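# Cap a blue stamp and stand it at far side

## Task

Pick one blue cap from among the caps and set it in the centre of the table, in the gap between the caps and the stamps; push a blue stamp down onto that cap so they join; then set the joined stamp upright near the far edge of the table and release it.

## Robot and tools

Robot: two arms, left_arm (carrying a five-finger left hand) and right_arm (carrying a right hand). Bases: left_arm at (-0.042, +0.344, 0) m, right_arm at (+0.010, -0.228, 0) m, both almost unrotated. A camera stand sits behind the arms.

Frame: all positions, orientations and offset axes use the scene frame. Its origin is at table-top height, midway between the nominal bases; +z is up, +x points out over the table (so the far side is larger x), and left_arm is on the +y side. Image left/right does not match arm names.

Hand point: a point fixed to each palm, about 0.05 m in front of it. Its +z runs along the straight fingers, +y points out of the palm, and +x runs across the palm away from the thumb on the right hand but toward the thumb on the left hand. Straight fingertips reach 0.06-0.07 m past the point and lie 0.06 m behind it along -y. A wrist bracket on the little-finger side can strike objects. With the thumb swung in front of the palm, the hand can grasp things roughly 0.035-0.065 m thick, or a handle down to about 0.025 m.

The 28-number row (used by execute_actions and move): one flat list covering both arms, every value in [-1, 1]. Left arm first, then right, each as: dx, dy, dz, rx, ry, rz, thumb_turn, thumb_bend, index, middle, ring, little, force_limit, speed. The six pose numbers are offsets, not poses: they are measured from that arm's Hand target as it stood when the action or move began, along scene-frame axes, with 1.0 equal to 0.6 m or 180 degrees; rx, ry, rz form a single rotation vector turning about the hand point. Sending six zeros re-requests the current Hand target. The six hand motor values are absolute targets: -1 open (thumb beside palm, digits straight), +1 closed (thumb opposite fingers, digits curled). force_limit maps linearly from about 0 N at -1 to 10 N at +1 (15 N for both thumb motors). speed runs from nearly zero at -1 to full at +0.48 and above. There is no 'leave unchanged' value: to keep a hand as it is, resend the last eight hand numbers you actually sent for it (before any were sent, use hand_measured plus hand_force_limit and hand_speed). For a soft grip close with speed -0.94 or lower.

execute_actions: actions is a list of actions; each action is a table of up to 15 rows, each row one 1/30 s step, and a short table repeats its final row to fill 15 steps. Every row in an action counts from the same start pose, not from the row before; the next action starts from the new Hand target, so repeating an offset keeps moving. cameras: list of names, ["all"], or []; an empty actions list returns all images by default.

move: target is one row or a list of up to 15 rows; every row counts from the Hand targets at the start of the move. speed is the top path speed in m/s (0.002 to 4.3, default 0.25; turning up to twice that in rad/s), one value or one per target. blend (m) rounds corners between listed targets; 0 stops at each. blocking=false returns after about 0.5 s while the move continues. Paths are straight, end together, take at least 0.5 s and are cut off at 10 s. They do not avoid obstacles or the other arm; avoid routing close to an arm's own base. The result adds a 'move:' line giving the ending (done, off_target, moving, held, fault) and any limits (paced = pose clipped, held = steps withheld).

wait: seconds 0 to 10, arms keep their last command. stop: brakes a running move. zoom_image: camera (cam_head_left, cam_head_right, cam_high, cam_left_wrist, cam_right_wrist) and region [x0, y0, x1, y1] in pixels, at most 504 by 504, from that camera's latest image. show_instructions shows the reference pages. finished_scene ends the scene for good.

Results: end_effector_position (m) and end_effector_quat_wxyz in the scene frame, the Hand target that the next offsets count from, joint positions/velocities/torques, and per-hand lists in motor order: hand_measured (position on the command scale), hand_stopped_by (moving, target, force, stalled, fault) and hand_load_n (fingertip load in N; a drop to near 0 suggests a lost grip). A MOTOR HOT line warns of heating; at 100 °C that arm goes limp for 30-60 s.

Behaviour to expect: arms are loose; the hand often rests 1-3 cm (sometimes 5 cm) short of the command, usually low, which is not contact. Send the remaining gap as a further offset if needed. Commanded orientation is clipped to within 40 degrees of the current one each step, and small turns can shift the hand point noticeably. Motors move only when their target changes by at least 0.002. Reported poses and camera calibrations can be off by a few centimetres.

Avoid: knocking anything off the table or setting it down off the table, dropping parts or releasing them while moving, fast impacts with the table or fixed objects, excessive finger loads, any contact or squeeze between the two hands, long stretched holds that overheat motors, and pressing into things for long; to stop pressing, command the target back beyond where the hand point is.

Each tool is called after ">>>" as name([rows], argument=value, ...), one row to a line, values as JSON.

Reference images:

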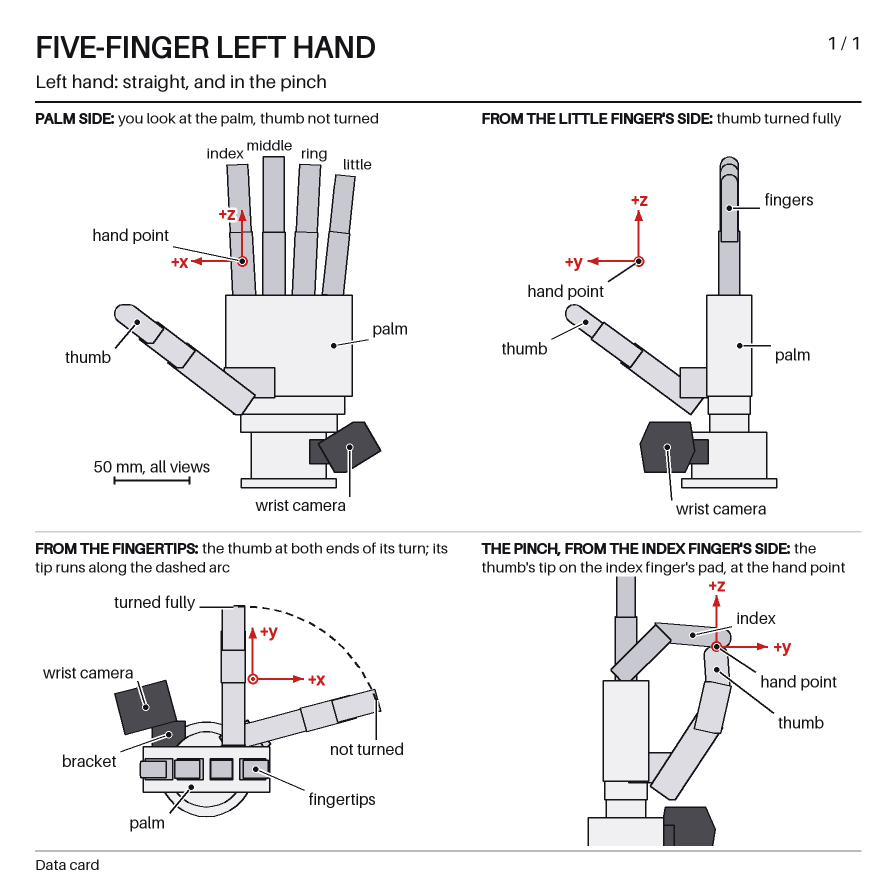

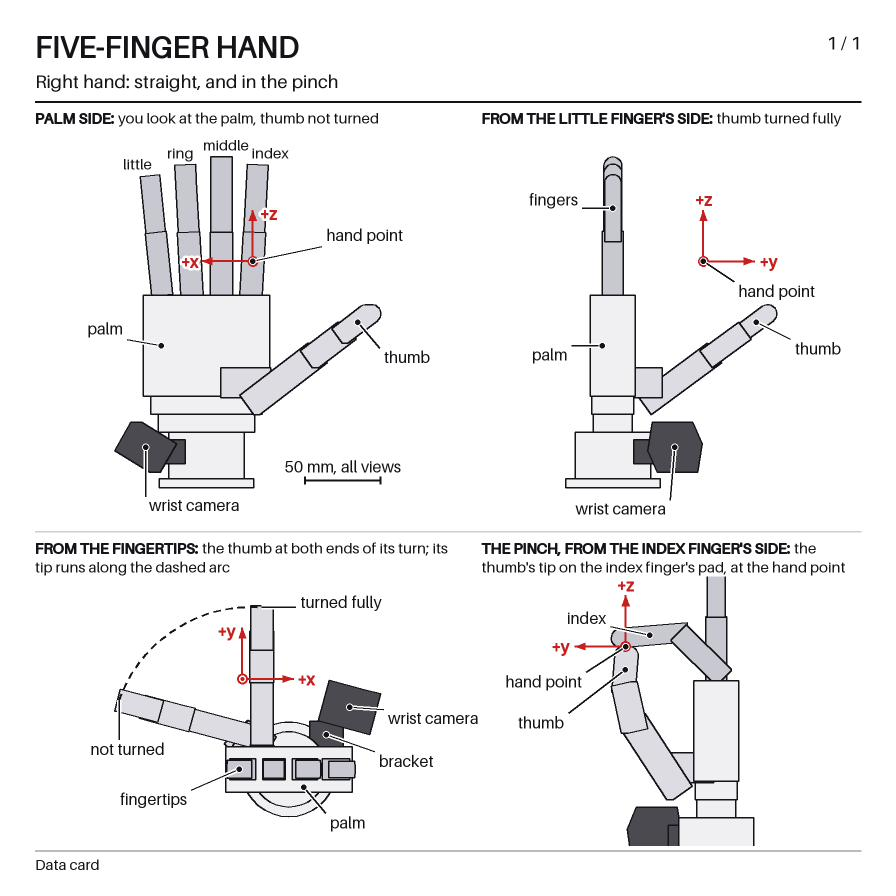

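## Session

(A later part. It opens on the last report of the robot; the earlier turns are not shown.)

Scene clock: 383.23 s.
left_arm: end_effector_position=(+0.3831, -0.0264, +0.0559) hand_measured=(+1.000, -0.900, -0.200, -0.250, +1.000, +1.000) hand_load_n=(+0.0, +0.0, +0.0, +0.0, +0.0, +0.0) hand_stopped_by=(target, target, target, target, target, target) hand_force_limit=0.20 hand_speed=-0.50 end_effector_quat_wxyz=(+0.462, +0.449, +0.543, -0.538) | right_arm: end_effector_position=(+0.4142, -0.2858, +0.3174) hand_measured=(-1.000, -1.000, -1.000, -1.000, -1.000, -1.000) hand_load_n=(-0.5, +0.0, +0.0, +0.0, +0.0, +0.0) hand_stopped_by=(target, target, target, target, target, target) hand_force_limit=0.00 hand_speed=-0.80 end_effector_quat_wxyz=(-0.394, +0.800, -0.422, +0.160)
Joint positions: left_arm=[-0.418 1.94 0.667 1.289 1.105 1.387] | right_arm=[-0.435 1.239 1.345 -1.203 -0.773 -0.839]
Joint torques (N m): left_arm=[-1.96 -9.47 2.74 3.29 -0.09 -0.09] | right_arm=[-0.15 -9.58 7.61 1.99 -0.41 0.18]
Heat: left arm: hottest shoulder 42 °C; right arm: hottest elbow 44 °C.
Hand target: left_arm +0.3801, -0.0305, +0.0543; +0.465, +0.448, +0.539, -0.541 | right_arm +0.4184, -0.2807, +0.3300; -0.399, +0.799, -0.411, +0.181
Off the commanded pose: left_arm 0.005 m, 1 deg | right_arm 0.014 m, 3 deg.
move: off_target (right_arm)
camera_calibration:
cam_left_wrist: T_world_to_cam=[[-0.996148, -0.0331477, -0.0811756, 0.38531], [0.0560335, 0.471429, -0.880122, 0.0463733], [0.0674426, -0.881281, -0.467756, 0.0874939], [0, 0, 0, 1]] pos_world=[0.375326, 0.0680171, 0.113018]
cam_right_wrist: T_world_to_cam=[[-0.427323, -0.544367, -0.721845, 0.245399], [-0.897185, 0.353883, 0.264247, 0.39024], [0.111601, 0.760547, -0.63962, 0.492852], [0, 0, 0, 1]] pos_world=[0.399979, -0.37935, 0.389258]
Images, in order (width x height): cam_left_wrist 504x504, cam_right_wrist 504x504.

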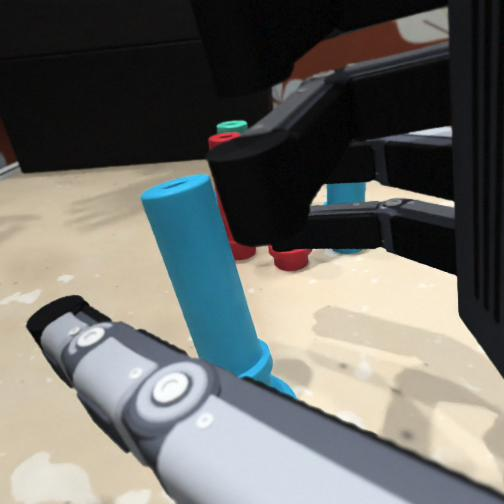

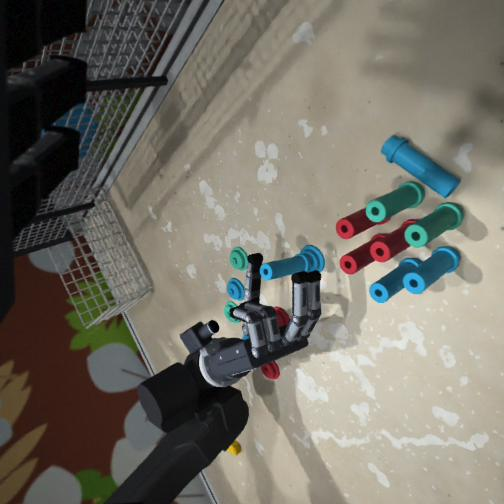

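>>> move([
  [0,0,0,0,0,0,1,-0.6,0.12,0.03,1,1,-0.4,-0.75,0,0,0.0,0,0,0.0,-1,-1,-1,-1,-1,-1,0,-0.8],
  [0,0,0,0,0,0,1,-0.54,0.5,0.5,1,1,-0.4,-0.92,0,0,0.0,0,0,0.0,-1,-1,-1,-1,-1,-1,0,-0.8],
], speed=0.06, cameras=["cam_right_wrist","cam_left_wrist"])

>>> zoom_image(camera="cam_right_wrist", region=[240, 220, 340, 310])

Scene clock: 388.73 s.
left_arm: end_effector_position=(+0.3831, -0.0264, +0.0559) hand_measured=(+1.000, -0.542, +0.246, +0.186, +1.000, +1.000) hand_load_n=(+0.0, +6.0, +2.0, +3.5, +0.0, +0.0) hand_stopped_by=(target, target, force, force, target, target) hand_force_limit=-0.40 hand_speed=-0.92 end_effector_quat_wxyz=(+0.462, +0.449, +0.543, -0.538) | right_arm: end_effector_position=(+0.4142, -0.2858, +0.3174) hand_measured=(-1.000, -1.000, -1.000, -1.000, -1.000, -1.000) hand_load_n=(-0.5, -0.5, +0.0, +0.0, +0.0, +0.0) hand_stopped_by=(target, target, target, target, target, target) hand_force_limit=0.00 hand_speed=-0.80 end_effector_quat_wxyz=(-0.394, +0.800, -0.422, +0.160)
Joint positions: left_arm=[-0.418 1.94 0.667 1.289 1.105 1.387] | right_arm=[-0.435 1.239 1.345 -1.203 -0.773 -0.839]
Joint torques (N m): left_arm=[-1.85 -9.17 2.77 2.93 -0.07 -0.07] | right_arm=[-0.21 -9.52 7.61 2 -0.41 0.18]
Heat: left arm: hottest shoulder 42 °C; right arm: hottest elbow 44 °C.
Hand target: left_arm +0.3801, -0.0305, +0.0543; +0.465, +0.448, +0.539, -0.541 | right_arm +0.4184, -0.2807, +0.3300; -0.399, +0.799, -0.411, +0.181
Off the commanded pose: left_arm 0.005 m, 1 deg | right_arm 0.014 m, 3 deg.
move: off_target (right_arm)
camera_calibration:
cam_left_wrist: T_world_to_cam=[[-0.996148, -0.0331477, -0.0811756, 0.38531], [0.0560335, 0.471429, -0.880122, 0.0463733], [0.0674426, -0.881281, -0.467756, 0.0874939], [0, 0, 0, 1]] pos_world=[0.375326, 0.0680171, 0.113018]
cam_right_wrist: T_world_to_cam=[[-0.427323, -0.544367, -0.721845, 0.245399], [-0.897185, 0.353883, 0.264247, 0.39024], [0.111601, 0.760547, -0.63962, 0.492852], [0, 0, 0, 1]] pos_world=[0.399979, -0.37935, 0.389258]
Images, in order (width x height): cam_left_wrist 504x504, cam_right_wrist 504x504.

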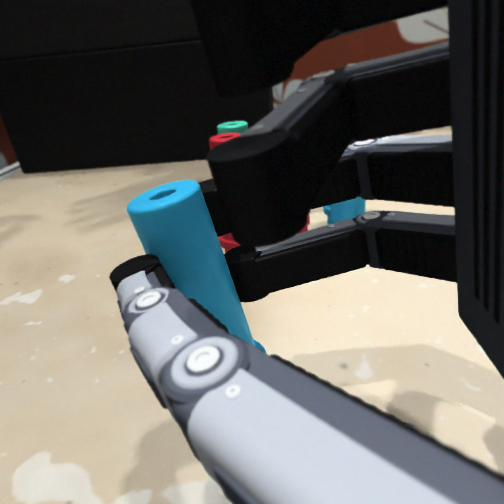

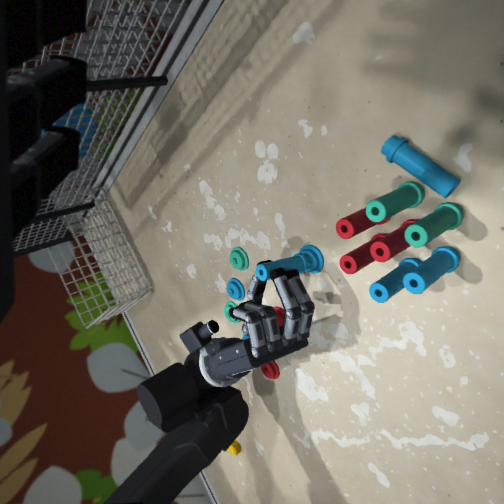

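Scaled by 5.040 from the camera's 504x504 image, which has a finer 720x720 frame.

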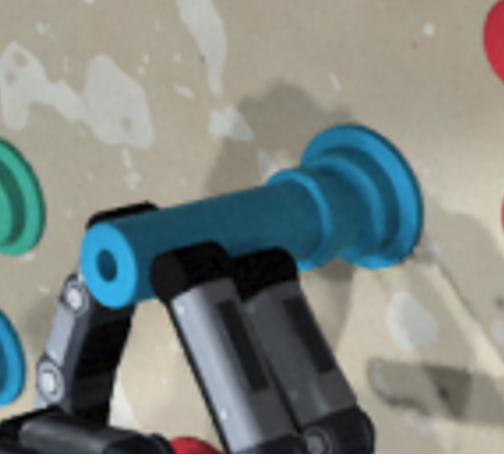

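>>> move([
  [-0.0115,0,-0.001,0,-0.0576,0,1,-0.54,0.5,0.5,1,1,-0.4,-0.92,0,0,0.0,0,0,0.0,-1,-1,-1,-1,-1,-1,0,-0.8],
], speed=0.04, cameras=["cam_right_wrist","cam_high"])

>>> zoom_image(camera="cam_right_wrist", region=[255, 240, 330, 300])

>>> zoom_image(camera="cam_high", region=[262, 250, 292, 280])

Scene clock: 392.50 s.
left_arm: end_effector_position=(+0.3771, -0.0266, +0.0539) hand_measured=(+1.000, -0.542, +0.246, +0.186, +1.000, +1.000) hand_load_n=(+0.0, +6.0, +2.0, +3.5, +0.0, +0.0) hand_stopped_by=(target, target, force, force, target, target) hand_force_limit=-0.40 hand_speed=-0.92 end_effector_quat_wxyz=(+0.501, +0.487, +0.507, -0.505) | right_arm: end_effector_position=(+0.4142, -0.2858, +0.3174) hand_measured=(-1.000, -1.000, -1.000, -1.000, -1.000, -1.000) hand_load_n=(-0.5, +0.0, +0.0, +0.0, -0.5, +0.0) hand_stopped_by=(target, target, target, target, target, target) hand_force_limit=0.00 hand_speed=-0.80 end_effector_quat_wxyz=(-0.394, +0.800, -0.422, +0.160)
Joint positions: left_arm=[-0.43 1.971 0.644 1.352 1.094 1.523] | right_arm=[-0.435 1.239 1.345 -1.203 -0.773 -0.839]
Joint torques (N m): left_arm=[-2.14 -8.82 2.18 3.21 -0.09 0.32] | right_arm=[-0.15 -9.58 7.6 2 -0.41 0.18]
Heat: left arm: hottest shoulder 42 °C; right arm: hottest elbow 44 °C.
Hand target: left_arm +0.3732, -0.0305, +0.0537; +0.512, +0.495, +0.495, -0.498 | right_arm +0.4184, -0.2807, +0.3300; -0.399, +0.799, -0.411, +0.181
Off the commanded pose: left_arm 0.006 m, 2 deg | right_arm 0.014 m, 3 deg.
move: off_target (right_arm)
camera_calibration:
cam_right_wrist: T_world_to_cam=[[-0.427323, -0.544367, -0.721845, 0.245399], [-0.897185, 0.353883, 0.264247, 0.39024], [0.111601, 0.760547, -0.63962, 0.492852], [0, 0, 0, 1]] pos_world=[0.399979, -0.37935, 0.389258]
Images, in order (width x height): cam_high 504x504, cam_right_wrist 504x504.

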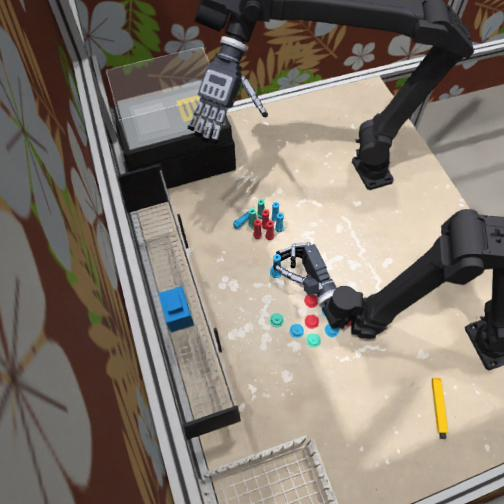

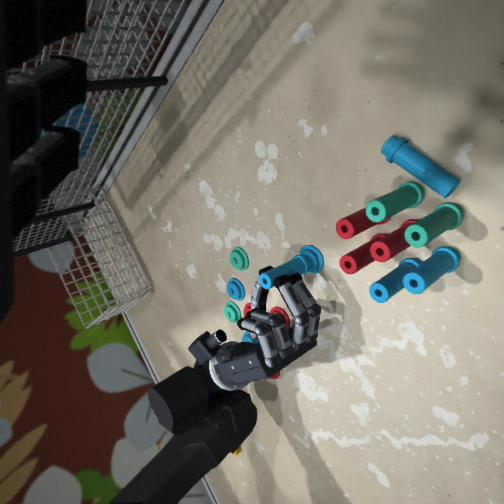

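Scaled by 6.720 from the camera's 504x504 image, which has a finer 720x720 frame.

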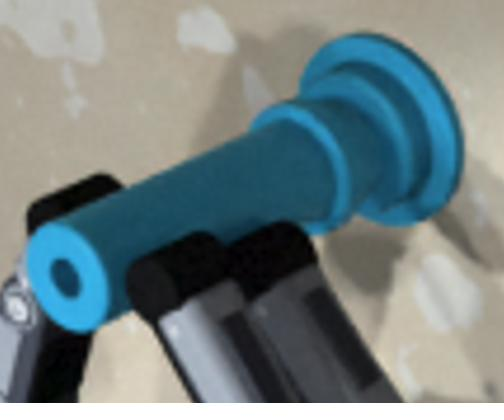

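Scaled by 16.800 from the camera's 504x504 image, which has a finer 720x720 frame.

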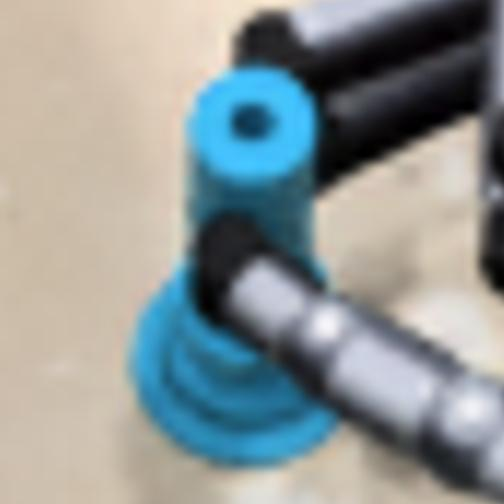

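>>> move([
  [0,0,-0.02,0,-0.006,0,1,-0.54,0.55,0.55,1,1,-0.2,-0.9,0,0,0.0,0,0,0.0,-1,-1,-1,-1,-1,-1,0,-0.8],
], speed=0.04, cameras=["cam_right_wrist","cam_high"])

>>> zoom_image(camera="cam_right_wrist", region=[255, 240, 330, 300])

Scene clock: 394.10 s.
left_arm: end_effector_position=(+0.3759, -0.0272, +0.0502) hand_measured=(+1.000, -0.544, +0.262, +0.192, +1.000, +1.000) hand_load_n=(-1.5, +10.0, +4.5, +4.5, +0.0, +0.0) hand_stopped_by=(target, target, force, force, target, target) hand_force_limit=-0.20 hand_speed=-0.90 end_effector_quat_wxyz=(+0.516, +0.499, +0.491, -0.494) | right_arm: end_effector_position=(+0.4142, -0.2858, +0.3174) hand_measured=(-1.000, -1.000, -1.000, -1.000, -1.000, -1.000) hand_load_n=(+0.0, +0.0, -0.5, +0.0, +0.0, +0.0) hand_stopped_by=(target, target, target, target, target, target) hand_force_limit=0.00 hand_speed=-0.80 end_effector_quat_wxyz=(-0.394, +0.800, -0.422, +0.160)
Joint positions: left_arm=[-0.433 2.004 0.644 1.406 1.094 1.56] | right_arm=[-0.435 1.239 1.345 -1.203 -0.773 -0.839]
Joint torques (N m): left_arm=[-1.96 -7.59 2.55 2.62 -0.14 0.2] | right_arm=[-0.21 -9.52 7.6 1.99 -0.41 0.18]
Heat: left arm: hottest shoulder 42 °C; right arm: hottest elbow 44 °C.
Hand target: left_arm +0.3732, -0.0305, +0.0417; +0.516, +0.500, +0.490, -0.494 | right_arm +0.4184, -0.2807, +0.3300; -0.399, +0.799, -0.411, +0.181
Off the commanded pose: left_arm 0.010 m, 0 deg | right_arm 0.014 m, 3 deg.
move: off_target (right_arm)
camera_calibration:
cam_right_wrist: T_world_to_cam=[[-0.427323, -0.544367, -0.721845, 0.245399], [-0.897185, 0.353883, 0.264247, 0.39024], [0.111601, 0.760547, -0.63962, 0.492852], [0, 0, 0, 1]] pos_world=[0.399979, -0.37935, 0.389258]
Images, in order (width x height): cam_high 504x504, cam_right_wrist 504x504.

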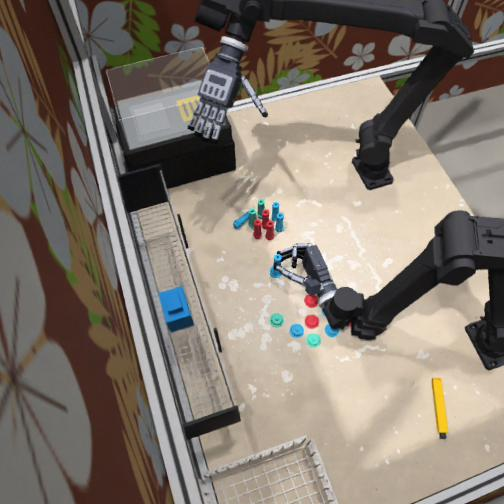

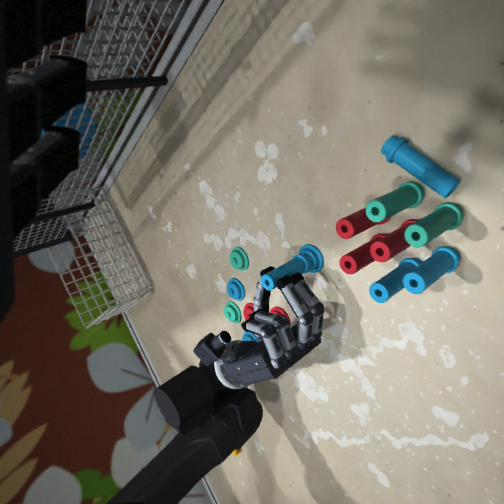

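Scaled by 6.720 from the camera's 504x504 image, which has a finer 720x720 frame.

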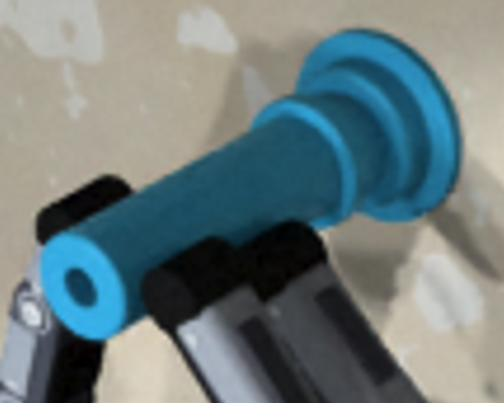

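>>> move([
  [0.0,0.0,0.035,0,0,0,1,-0.54,0.55,0.55,1,1,-0.2,-0.9,0,0,0,0,0,0,-1,-1,-1,-1,-1,-1,0,-0.8],
], speed=0.03, cameras=["cam_right_wrist","cam_high"])

Scene clock: 397.00 s.
left_arm: end_effector_position=(+0.3755, -0.0269, +0.0559) hand_measured=(+1.000, -0.544, +0.262, +0.192, +1.000, +1.000) hand_load_n=(-0.5, +9.5, +5.5, +4.0, +0.0, -0.5) hand_stopped_by=(target, target, force, force, target, target) hand_force_limit=-0.20 hand_speed=-0.90 end_effector_quat_wxyz=(+0.514, +0.496, +0.494, -0.496) | right_arm: end_effector_position=(+0.4142, -0.2858, +0.3174) hand_measured=(-1.000, -1.000, -1.000, -1.000, -1.000, -1.000) hand_load_n=(+0.0, +0.0, +0.0, +0.0, +0.0, +0.0) hand_stopped_by=(target, target, target, target, target, target) hand_force_limit=0.00 hand_speed=-0.80 end_effector_quat_wxyz=(-0.394, +0.800, -0.422, +0.160)
Joint positions: left_arm=[-0.433 1.981 0.64 1.386 1.092 1.551] | right_arm=[-0.435 1.239 1.345 -1.203 -0.773 -0.839]
Joint torques (N m): left_arm=[-1.61 -11.16 2.1 1.24 -0.12 0.2] | right_arm=[-0.15 -9.58 7.61 1.99 -0.41 0.18]
Heat: left arm: hottest shoulder 42 °C; right arm: hottest elbow 44 °C.
Hand target: left_arm +0.3732, -0.0305, +0.0627; +0.516, +0.500, +0.490, -0.494 | right_arm +0.4184, -0.2807, +0.3300; -0.399, +0.799, -0.411, +0.181
Off the commanded pose: left_arm 0.008 m, 1 deg | right_arm 0.014 m, 3 deg.
move: off_target (right_arm)
camera_calibration:
cam_right_wrist: T_world_to_cam=[[-0.427323, -0.544367, -0.721845, 0.245399], [-0.897185, 0.353883, 0.264247, 0.39024], [0.111601, 0.760547, -0.63962, 0.492852], [0, 0, 0, 1]] pos_world=[0.399979, -0.37935, 0.389258]
Images, in order (width x height): cam_high 504x504, cam_right_wrist 504x504.

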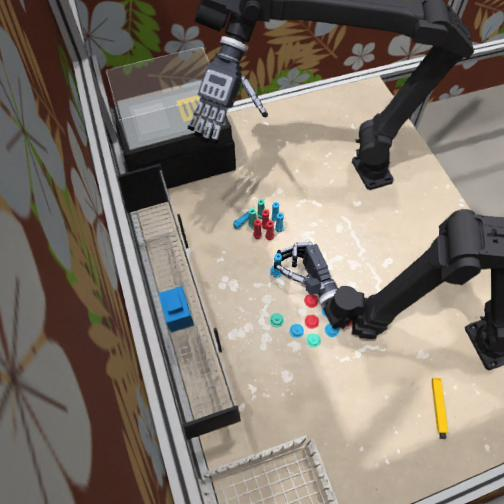

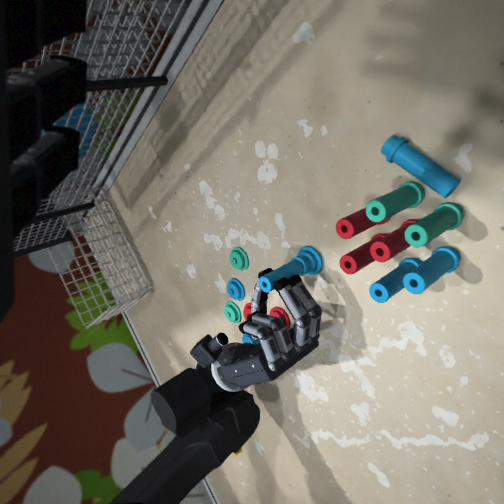

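>>> zoom_image(camera="cam_right_wrist", region=[255, 240, 330, 300])

>>> zoom_image(camera="cam_high", region=[262, 250, 292, 280])

Scaled by 6.720 from the camera's 504x504 image, which has a finer 720x720 frame.

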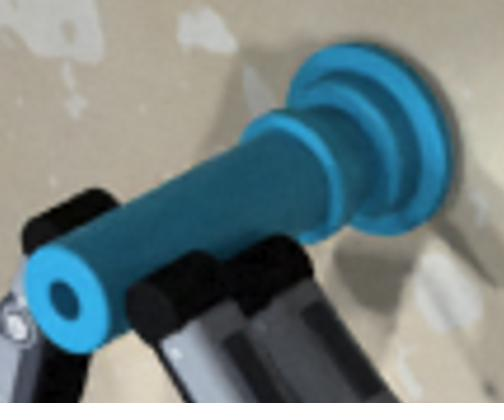

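Scaled by 16.800 from the camera's 504x504 image, which has a finer 720x720 frame.

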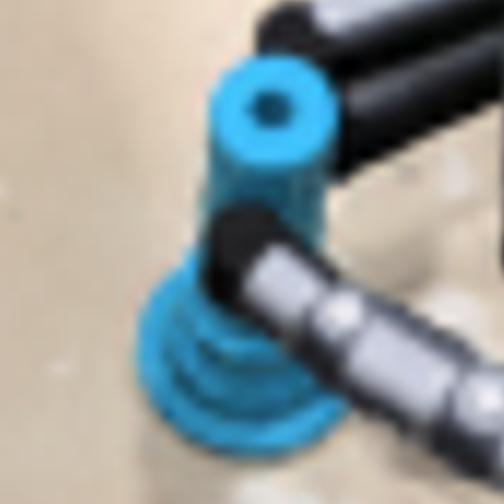

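>>> move([
  [0.0,0.0,0.02,0,0,0,1,-0.54,0.55,0.55,1,1,-0.2,-0.9,0,0,0,0,0,0,-1,-1,-1,-1,-1,-1,0,-0.8],
], speed=0.03, cameras=["cam_right_wrist","cam_high"])

>>> zoom_image(camera="cam_right_wrist", region=[255, 240, 330, 300])

>>> zoom_image(camera="cam_high", region=[262, 250, 292, 280])

Scene clock: 398.70 s.
left_arm: end_effector_position=(+0.3773, -0.0278, +0.0694) hand_measured=(+1.000, -0.544, +0.262, +0.192, +1.000, +1.000) hand_load_n=(-0.5, +10.0, +5.5, +3.5, +0.0, +0.0) hand_stopped_by=(target, target, force, force, target, target) hand_force_limit=-0.20 hand_speed=-0.90 end_effector_quat_wxyz=(+0.515, +0.496, +0.492, -0.496) | right_arm: end_effector_position=(+0.4142, -0.2858, +0.3174) hand_measured=(-1.000, -1.000, -1.000, -1.000, -1.000, -1.000) hand_load_n=(-0.5, +0.0, +0.0, -0.5, +0.0, +0.0) hand_stopped_by=(target, target, target, target, target, target) hand_force_limit=0.00 hand_speed=-0.80 end_effector_quat_wxyz=(-0.394, +0.800, -0.422, +0.160)
Joint positions: left_arm=[-0.433 1.94 0.64 1.349 1.092 1.551] | right_arm=[-0.435 1.239 1.345 -1.203 -0.773 -0.839]
Joint torques (N m): left_arm=[-1.61 -11.93 2.03 0.96 -0.1 0.17] | right_arm=[-0.15 -9.52 7.6 1.99 -0.41 0.18]
Heat: left arm: hottest shoulder 42 °C; right arm: hottest elbow 44 °C.
Hand target: left_arm +0.3732, -0.0305, +0.0747; +0.516, +0.500, +0.490, -0.494 | right_arm +0.4184, -0.2807, +0.3300; -0.399, +0.799, -0.411, +0.181
Off the commanded pose: left_arm 0.007 m, 1 deg | right_arm 0.014 m, 3 deg.
move: off_target (right_arm)
camera_calibration:
cam_right_wrist: T_world_to_cam=[[-0.427323, -0.544367, -0.721845, 0.245399], [-0.897185, 0.353883, 0.264247, 0.39024], [0.111601, 0.760547, -0.63962, 0.492852], [0, 0, 0, 1]] pos_world=[0.399979, -0.37935, 0.389258]
Images, in order (width x height): cam_high 504x504, cam_right_wrist 504x504.

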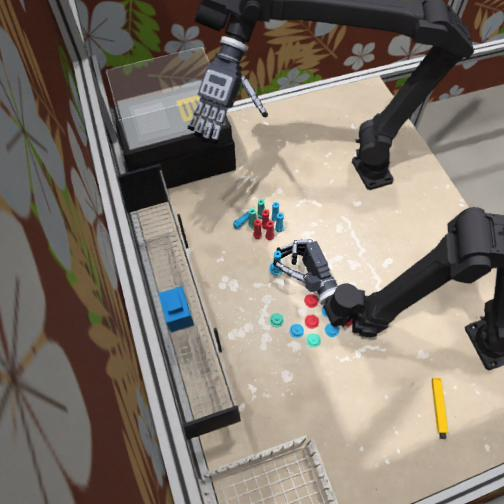

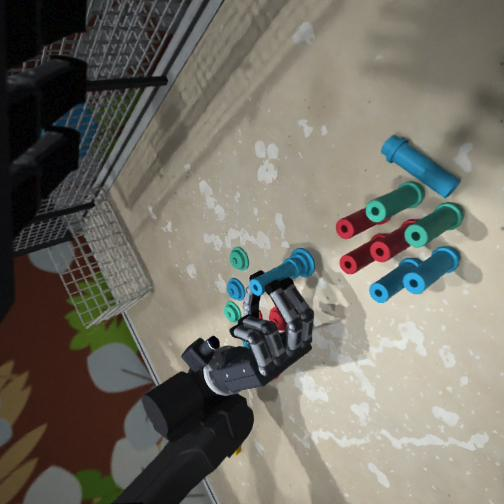

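Scaled by 6.720 from the camera's 504x504 image, which has a finer 720x720 frame.

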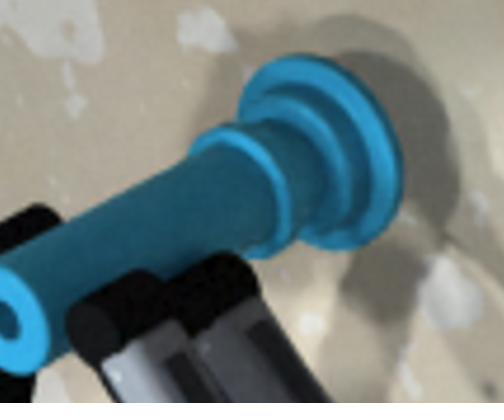

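Scaled by 16.800 from the camera's 504x504 image, which has a finer 720x720 frame.

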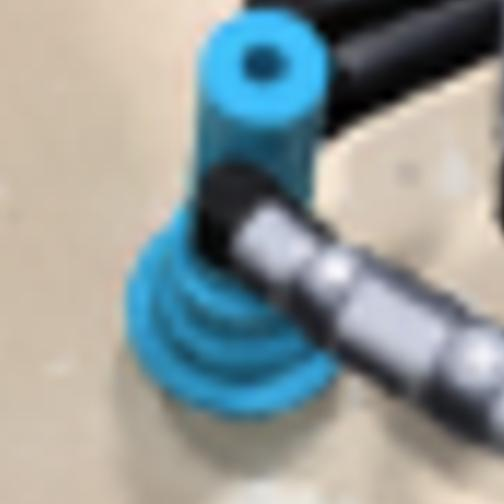

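>>> move([
  [0.0,0.0,0.1,0,0,0,1,-0.54,0.55,0.55,1,1,-0.2,-0.9,0,0,0,0,0,0,-1,-1,-1,-1,-1,-1,0,-0.8],
], speed=0.06, cameras=["cam_right_wrist","cam_high"])

>>> zoom_image(camera="cam_high", region=[252, 225, 302, 275])

Scene clock: 401.70 s.
left_arm: end_effector_position=(+0.3755, -0.0269, +0.1266) hand_measured=(+1.000, -0.544, +0.262, +0.192, +1.000, +1.000) hand_load_n=(-1.0, +9.5, +5.5, +4.0, +0.0, +0.0) hand_stopped_by=(target, target, force, force, target, target) hand_force_limit=-0.20 hand_speed=-0.90 end_effector_quat_wxyz=(+0.512, +0.495, +0.496, -0.497) | right_arm: end_effector_position=(+0.4142, -0.2858, +0.3174) hand_measured=(-1.000, -1.000, -1.000, -1.000, -1.000, -1.000) hand_load_n=(+0.0, +0.0, +0.0, +0.0, +0.0, +0.0) hand_stopped_by=(target, target, target, target, target, target) hand_force_limit=0.00 hand_speed=-0.80 end_effector_quat_wxyz=(-0.394, +0.800, -0.422, +0.160)
Joint positions: left_arm=[-0.433 1.739 0.629 1.149 1.092 1.551] | right_arm=[-0.435 1.239 1.345 -1.203 -0.773 -0.839]
Joint torques (N m): left_arm=[-2.49 -10.4 4 1.22 -0.11 0.19] | right_arm=[-0.15 -9.58 7.6 1.99 -0.41 0.18]
Heat: left arm: hottest shoulder 42 °C; right arm: hottest elbow 44 °C.
Hand target: left_arm +0.3732, -0.0305, +0.1347; +0.516, +0.500, +0.490, -0.494 | right_arm +0.4184, -0.2807, +0.3300; -0.399, +0.799, -0.411, +0.181
Off the commanded pose: left_arm 0.009 m, 1 deg | right_arm 0.014 m, 3 deg.
move: off_target (right_arm)
camera_calibration:
cam_right_wrist: T_world_to_cam=[[-0.427323, -0.544367, -0.721845, 0.245399], [-0.897185, 0.353883, 0.264247, 0.39024], [0.111601, 0.760547, -0.63962, 0.492852], [0, 0, 0, 1]] pos_world=[0.399979, -0.37935, 0.389258]
Images, in order (width x height): cam_high 504x504, cam_right_wrist 504x504.

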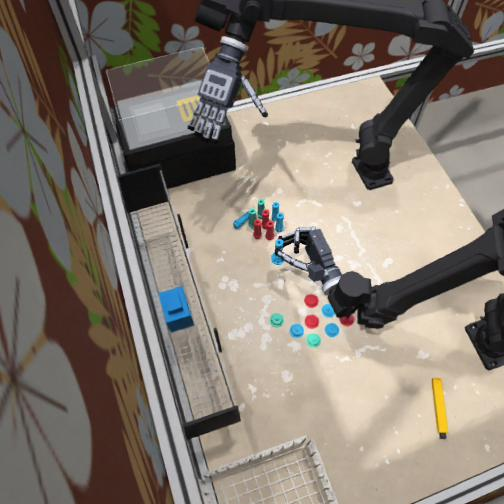

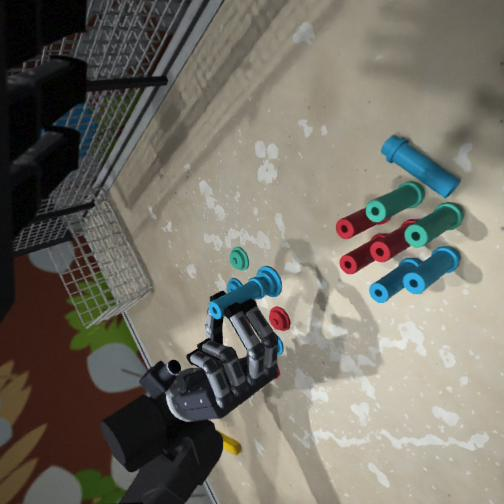

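Scaled by 10.080 from the camera's 504x504 image, which has a finer 720x720 frame.

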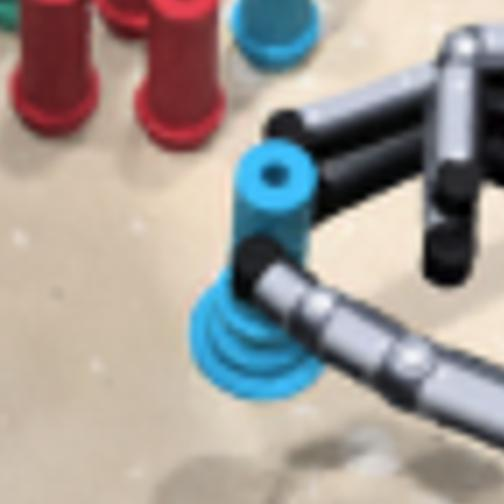

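>>> move([
  [0.15,0.03,0.02,0,0,0.03,1,-0.54,0.55,0.55,1,1,-0.2,-0.9,0,0,0,0,0,0,-1,-1,-1,-1,-1,-1,0,-0.8],
  [0.355,0.033,0.02,0,0,0.083,1,-0.54,0.55,0.55,1,1,-0.2,-0.9,0,0,0,0,0,0,-1,-1,-1,-1,-1,-1,0,-0.8],
], speed=0.1, blend=0.03, cameras=["cam_right_wrist","cam_high","cam_head_left"])

Scene clock: 406.27 s.
left_arm: end_effector_position=(+0.5627, -0.0151, +0.1365) hand_measured=(+1.000, -0.544, +0.262, +0.192, +1.000, +1.000) hand_load_n=(-0.5, +10.0, +5.5, +4.0, +0.0, +0.0) hand_stopped_by=(target, target, force, force, target, target) hand_force_limit=-0.20 hand_speed=-0.90 end_effector_quat_wxyz=(+0.560, +0.430, +0.557, -0.437) | right_arm: end_effector_position=(+0.4142, -0.2858, +0.3174) hand_measured=(-1.000, -1.000, -1.000, -1.000, -1.000, -1.000) hand_load_n=(-0.5, +0.0, +0.0, +0.0, +0.0, +0.0) hand_stopped_by=(target, target, target, target, target, target) hand_force_limit=0.00 hand_speed=-0.80 end_effector_quat_wxyz=(-0.394, +0.800, -0.422, +0.160)
Joint positions: left_arm=[-0.325 1.928 1.037 0.909 0.965 1.551] | right_arm=[-0.435 1.239 1.345 -1.203 -0.773 -0.839]
Joint torques (N m): left_arm=[-0.91 -12.22 9.72 1.1 -0.11 0.3] | right_arm=[-0.15 -9.58 7.61 2 -0.41 0.18]
Heat: left arm: hottest shoulder 42 °C; right arm: hottest elbow 44 °C.
Hand target: left_arm +0.5862, -0.0107, +0.1467; +0.576, +0.432, +0.551, -0.422 | right_arm +0.4184, -0.2807, +0.3300; -0.399, +0.799, -0.411, +0.181
Off the commanded pose: left_arm 0.026 m, 3 deg | right_arm 0.014 m, 3 deg.
move: off_target (left_arm, right_arm)
camera_calibration:
cam_right_wrist: T_world_to_cam=[[-0.427323, -0.544367, -0.721845, 0.245399], [-0.897185, 0.353883, 0.264247, 0.39024], [0.111601, 0.760547, -0.63962, 0.492852], [0, 0, 0, 1]] pos_world=[0.399979, -0.37935, 0.389258]
Images, in order (width x height): cam_head_left 504x504, cam_high 504x504, cam_right_wrist 504x504.

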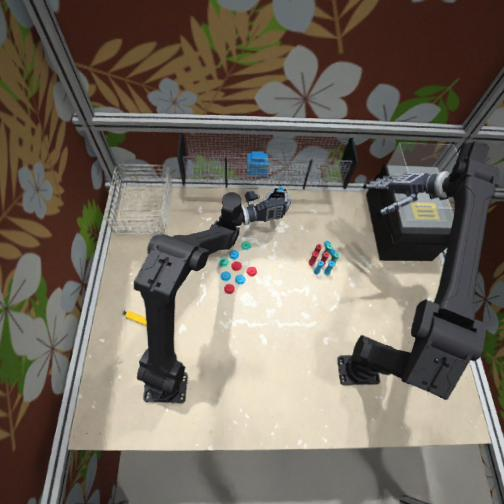

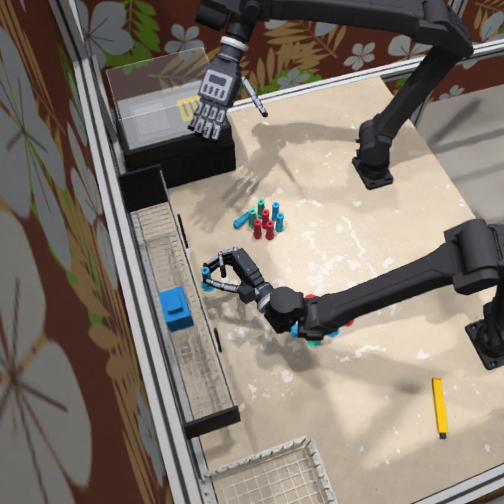

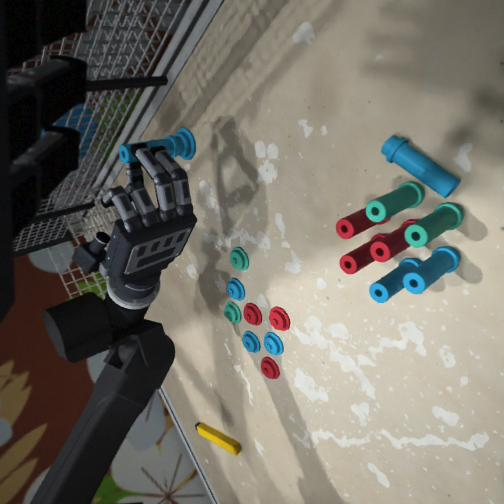

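>>> move([
  [0.04,0,-0.05,0,0,0,1,-0.54,0.55,0.55,1,1,-0.2,-0.9,0,0,0,0,0,0,-1,-1,-1,-1,-1,-1,0,-0.8],
  [0.04,0,-0.11,0,0,0,1,-0.54,0.55,0.55,1,1,-0.2,-0.9,0,0,0,0,0,0,-1,-1,-1,-1,-1,-1,0,-0.8],
], speed=0.06, blend=0.01, cameras=["cam_right_wrist","cam_high","cam_head_right"])

>>> zoom_image(camera="cam_high", region=[175, 245, 235, 305])

>>> zoom_image(camera="cam_right_wrist", region=[120, 90, 240, 210])

Scene clock: 409.67 s.
left_arm: end_effector_position=(+0.5867, -0.0141, +0.0601) hand_measured=(+1.000, -0.544, +0.262, +0.192, +1.000, +1.000) hand_load_n=(-0.5, +9.5, +5.0, +4.0, +0.0, +0.0) hand_stopped_by=(target, target, force, force, target, target) hand_force_limit=-0.20 hand_speed=-0.90 end_effector_quat_wxyz=(+0.544, +0.421, +0.577, -0.440) | right_arm: end_effector_position=(+0.4142, -0.2858, +0.3174) hand_measured=(-1.000, -1.000, -1.000, -1.000, -1.000, -1.000) hand_load_n=(-0.5, -0.5, +0.0, +0.0, +0.0, +0.0) hand_stopped_by=(target, target, target, target, target, target) hand_force_limit=0.00 hand_speed=-0.80 end_effector_quat_wxyz=(-0.394, +0.800, -0.422, +0.160)
Joint positions: left_arm=[-0.312 2.106 1.109 0.959 0.968 1.552] | right_arm=[-0.435 1.239 1.345 -1.203 -0.773 -0.839]
Joint torques (N m): left_arm=[-0.44 -13.04 8.98 3.34 0.04 0.31] | right_arm=[-0.21 -9.52 7.61 1.99 -0.41 0.18]
Heat: left arm: hottest shoulder 42 °C; right arm: hottest elbow 44 °C.
Hand target: left_arm +0.6102, -0.0107, +0.0807; +0.576, +0.432, +0.551, -0.422 | right_arm +0.4184, -0.2807, +0.3300; -0.399, +0.799, -0.411, +0.181
Off the commanded pose: left_arm 0.031 m, 5 deg | right_arm 0.014 m, 3 deg.
move: off_target (left_arm, right_arm)
camera_calibration:
cam_right_wrist: T_world_to_cam=[[-0.427323, -0.544367, -0.721845, 0.245399], [-0.897185, 0.353883, 0.264247, 0.39024], [0.111601, 0.760547, -0.63962, 0.492852], [0, 0, 0, 1]] pos_world=[0.399979, -0.37935, 0.389258]
Images, in order (width x height): cam_head_right 504x504, cam_high 504x504, cam_right_wrist 504x504.

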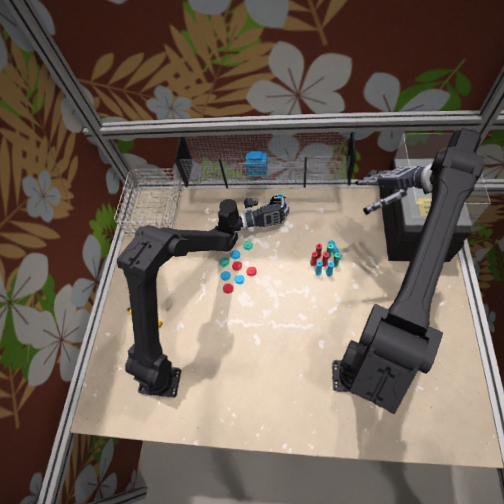

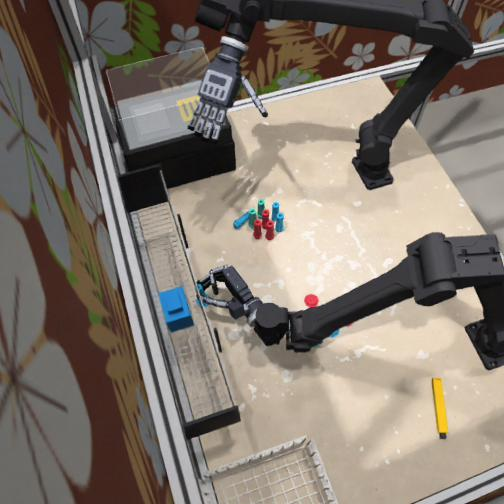

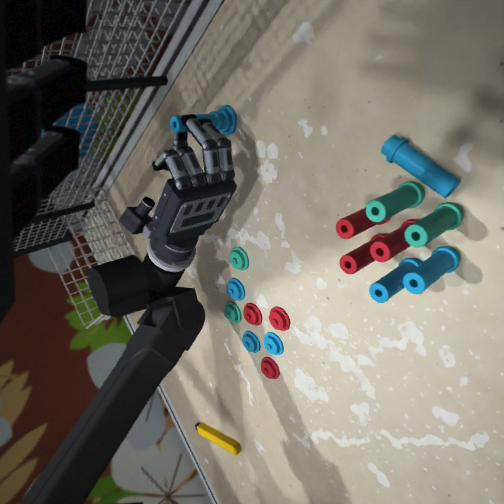

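Scaled by 8.400 from the camera's 504x504 image, which has a finer 720x720 frame.

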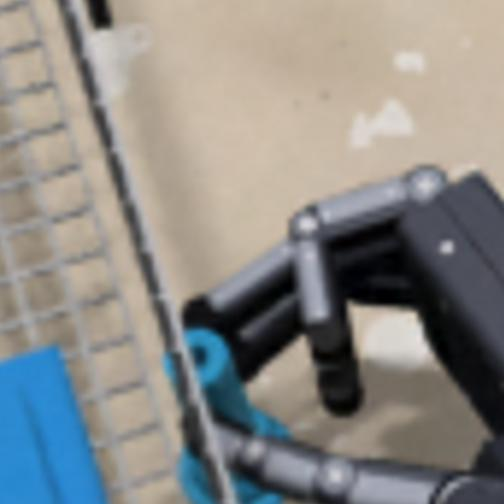

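Scaled by 4.200 from the camera's 504x504 image, which has a finer 720x720 frame.

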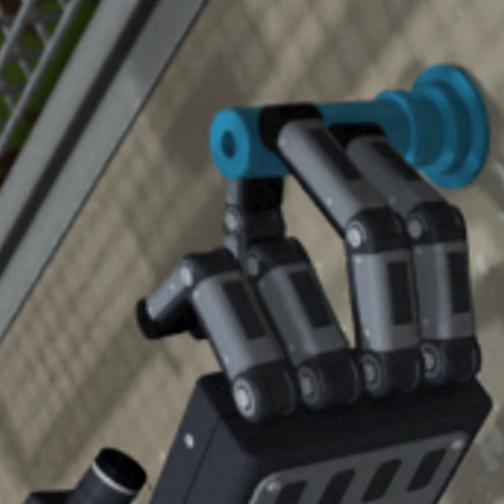

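>>> zoom_image(camera="cam_head_right", region=[170, 120, 370, 250])

>>> zoom_image(camera="cam_high", region=[110, 160, 310, 440])

>>> zoom_image(camera="cam_right_wrist", region=[0, 0, 300, 330])

Scaled by 2.520 from the camera's 504x504 image, which has a finer 720x720 frame.

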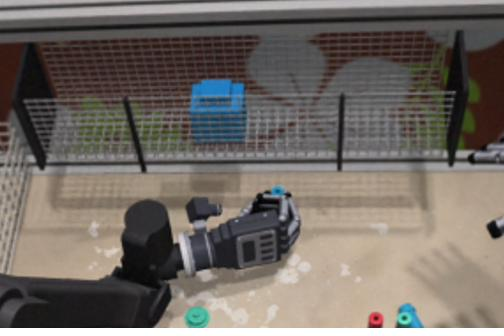

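Scaled by 1.800 from the camera's 504x504 image, which has a finer 720x720 frame.

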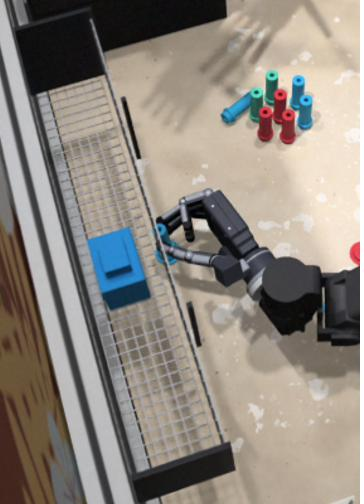

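Scaled by 1.527 from the camera's 504x504 image, which has a finer 720x720 frame.

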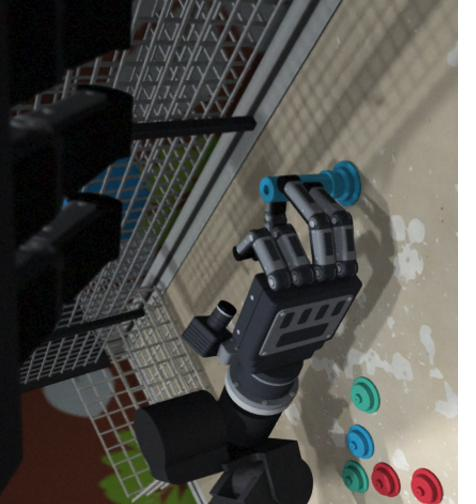

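>>> move([
  [-0.01,0,0.006,0,-0.025,0,1,-0.54,0.55,0.55,1,1,-0.2,-0.9,0,0,0,0,0,0,-1,-1,-1,-1,-1,-1,0,-0.8],
], speed=0.06, cameras=["cam_right_wrist","cam_high"])

>>> zoom_image(camera="cam_right_wrist", region=[150, 80, 270, 200])

Scene clock: 414.77 s.
left_arm: end_effector_position=(+0.5884, -0.0162, +0.0723) hand_measured=(+1.000, -0.544, +0.262, +0.192, +1.000, +1.000) hand_load_n=(-0.5, +9.5, +5.0, +4.0, +0.0, +0.0) hand_stopped_by=(target, target, force, force, target, target) hand_force_limit=-0.20 hand_speed=-0.90 end_effector_quat_wxyz=(+0.571, +0.440, +0.549, -0.423) | right_arm: end_effector_position=(+0.4142, -0.2858, +0.3174) hand_measured=(-1.000, -1.000, -1.000, -1.000, -1.000, -1.000) hand_load_n=(+0.0, +0.0, -0.5, +0.0, +0.0, +0.0) hand_stopped_by=(target, target, target, target, target, target) hand_force_limit=0.00 hand_speed=-0.80 end_effector_quat_wxyz=(-0.394, +0.800, -0.422, +0.160)
Joint positions: left_arm=[-0.315 2.113 1.109 1.024 0.968 1.594] | right_arm=[-0.435 1.239 1.345 -1.203 -0.773 -0.839]
Joint torques (N m): left_arm=[-0.15 -13.33 7.46 3.34 -0.07 0.34] | right_arm=[-0.15 -9.52 7.61 2 -0.41 0.18]
Heat: left arm: hottest shoulder 42 °C; right arm: hottest elbow 44 °C.
Hand target: left_arm +0.6042, -0.0107, +0.0843; +0.597, +0.448, +0.528, -0.405 | right_arm +0.4184, -0.2807, +0.3300; -0.399, +0.799, -0.411, +0.181
Off the commanded pose: left_arm 0.021 m, 4 deg | right_arm 0.014 m, 3 deg.
move: off_target (left_arm, right_arm)
camera_calibration:
cam_right_wrist: T_world_to_cam=[[-0.427323, -0.544367, -0.721845, 0.245399], [-0.897185, 0.353883, 0.264247, 0.39024], [0.111601, 0.760547, -0.63962, 0.492852], [0, 0, 0, 1]] pos_world=[0.399979, -0.37935, 0.389258]
Images, in order (width x height): cam_high 504x504, cam_right_wrist 504x504.

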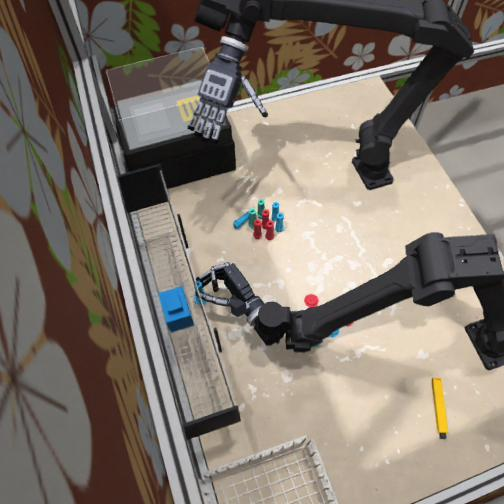

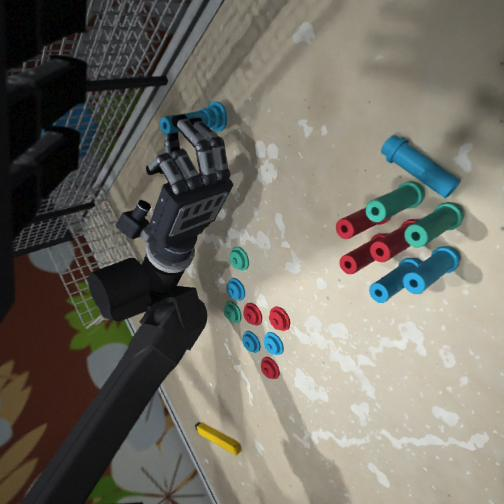

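Scaled by 4.200 from the camera's 504x504 image, which has a finer 720x720 frame.

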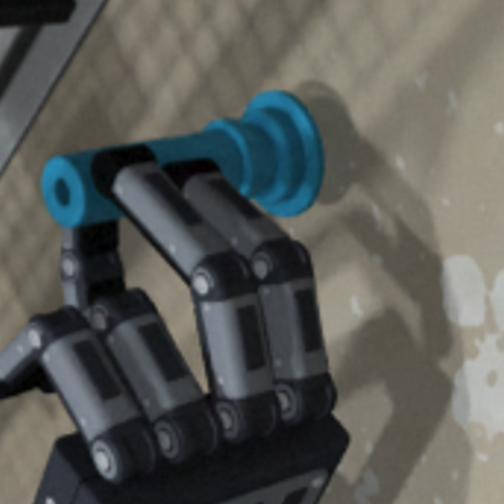

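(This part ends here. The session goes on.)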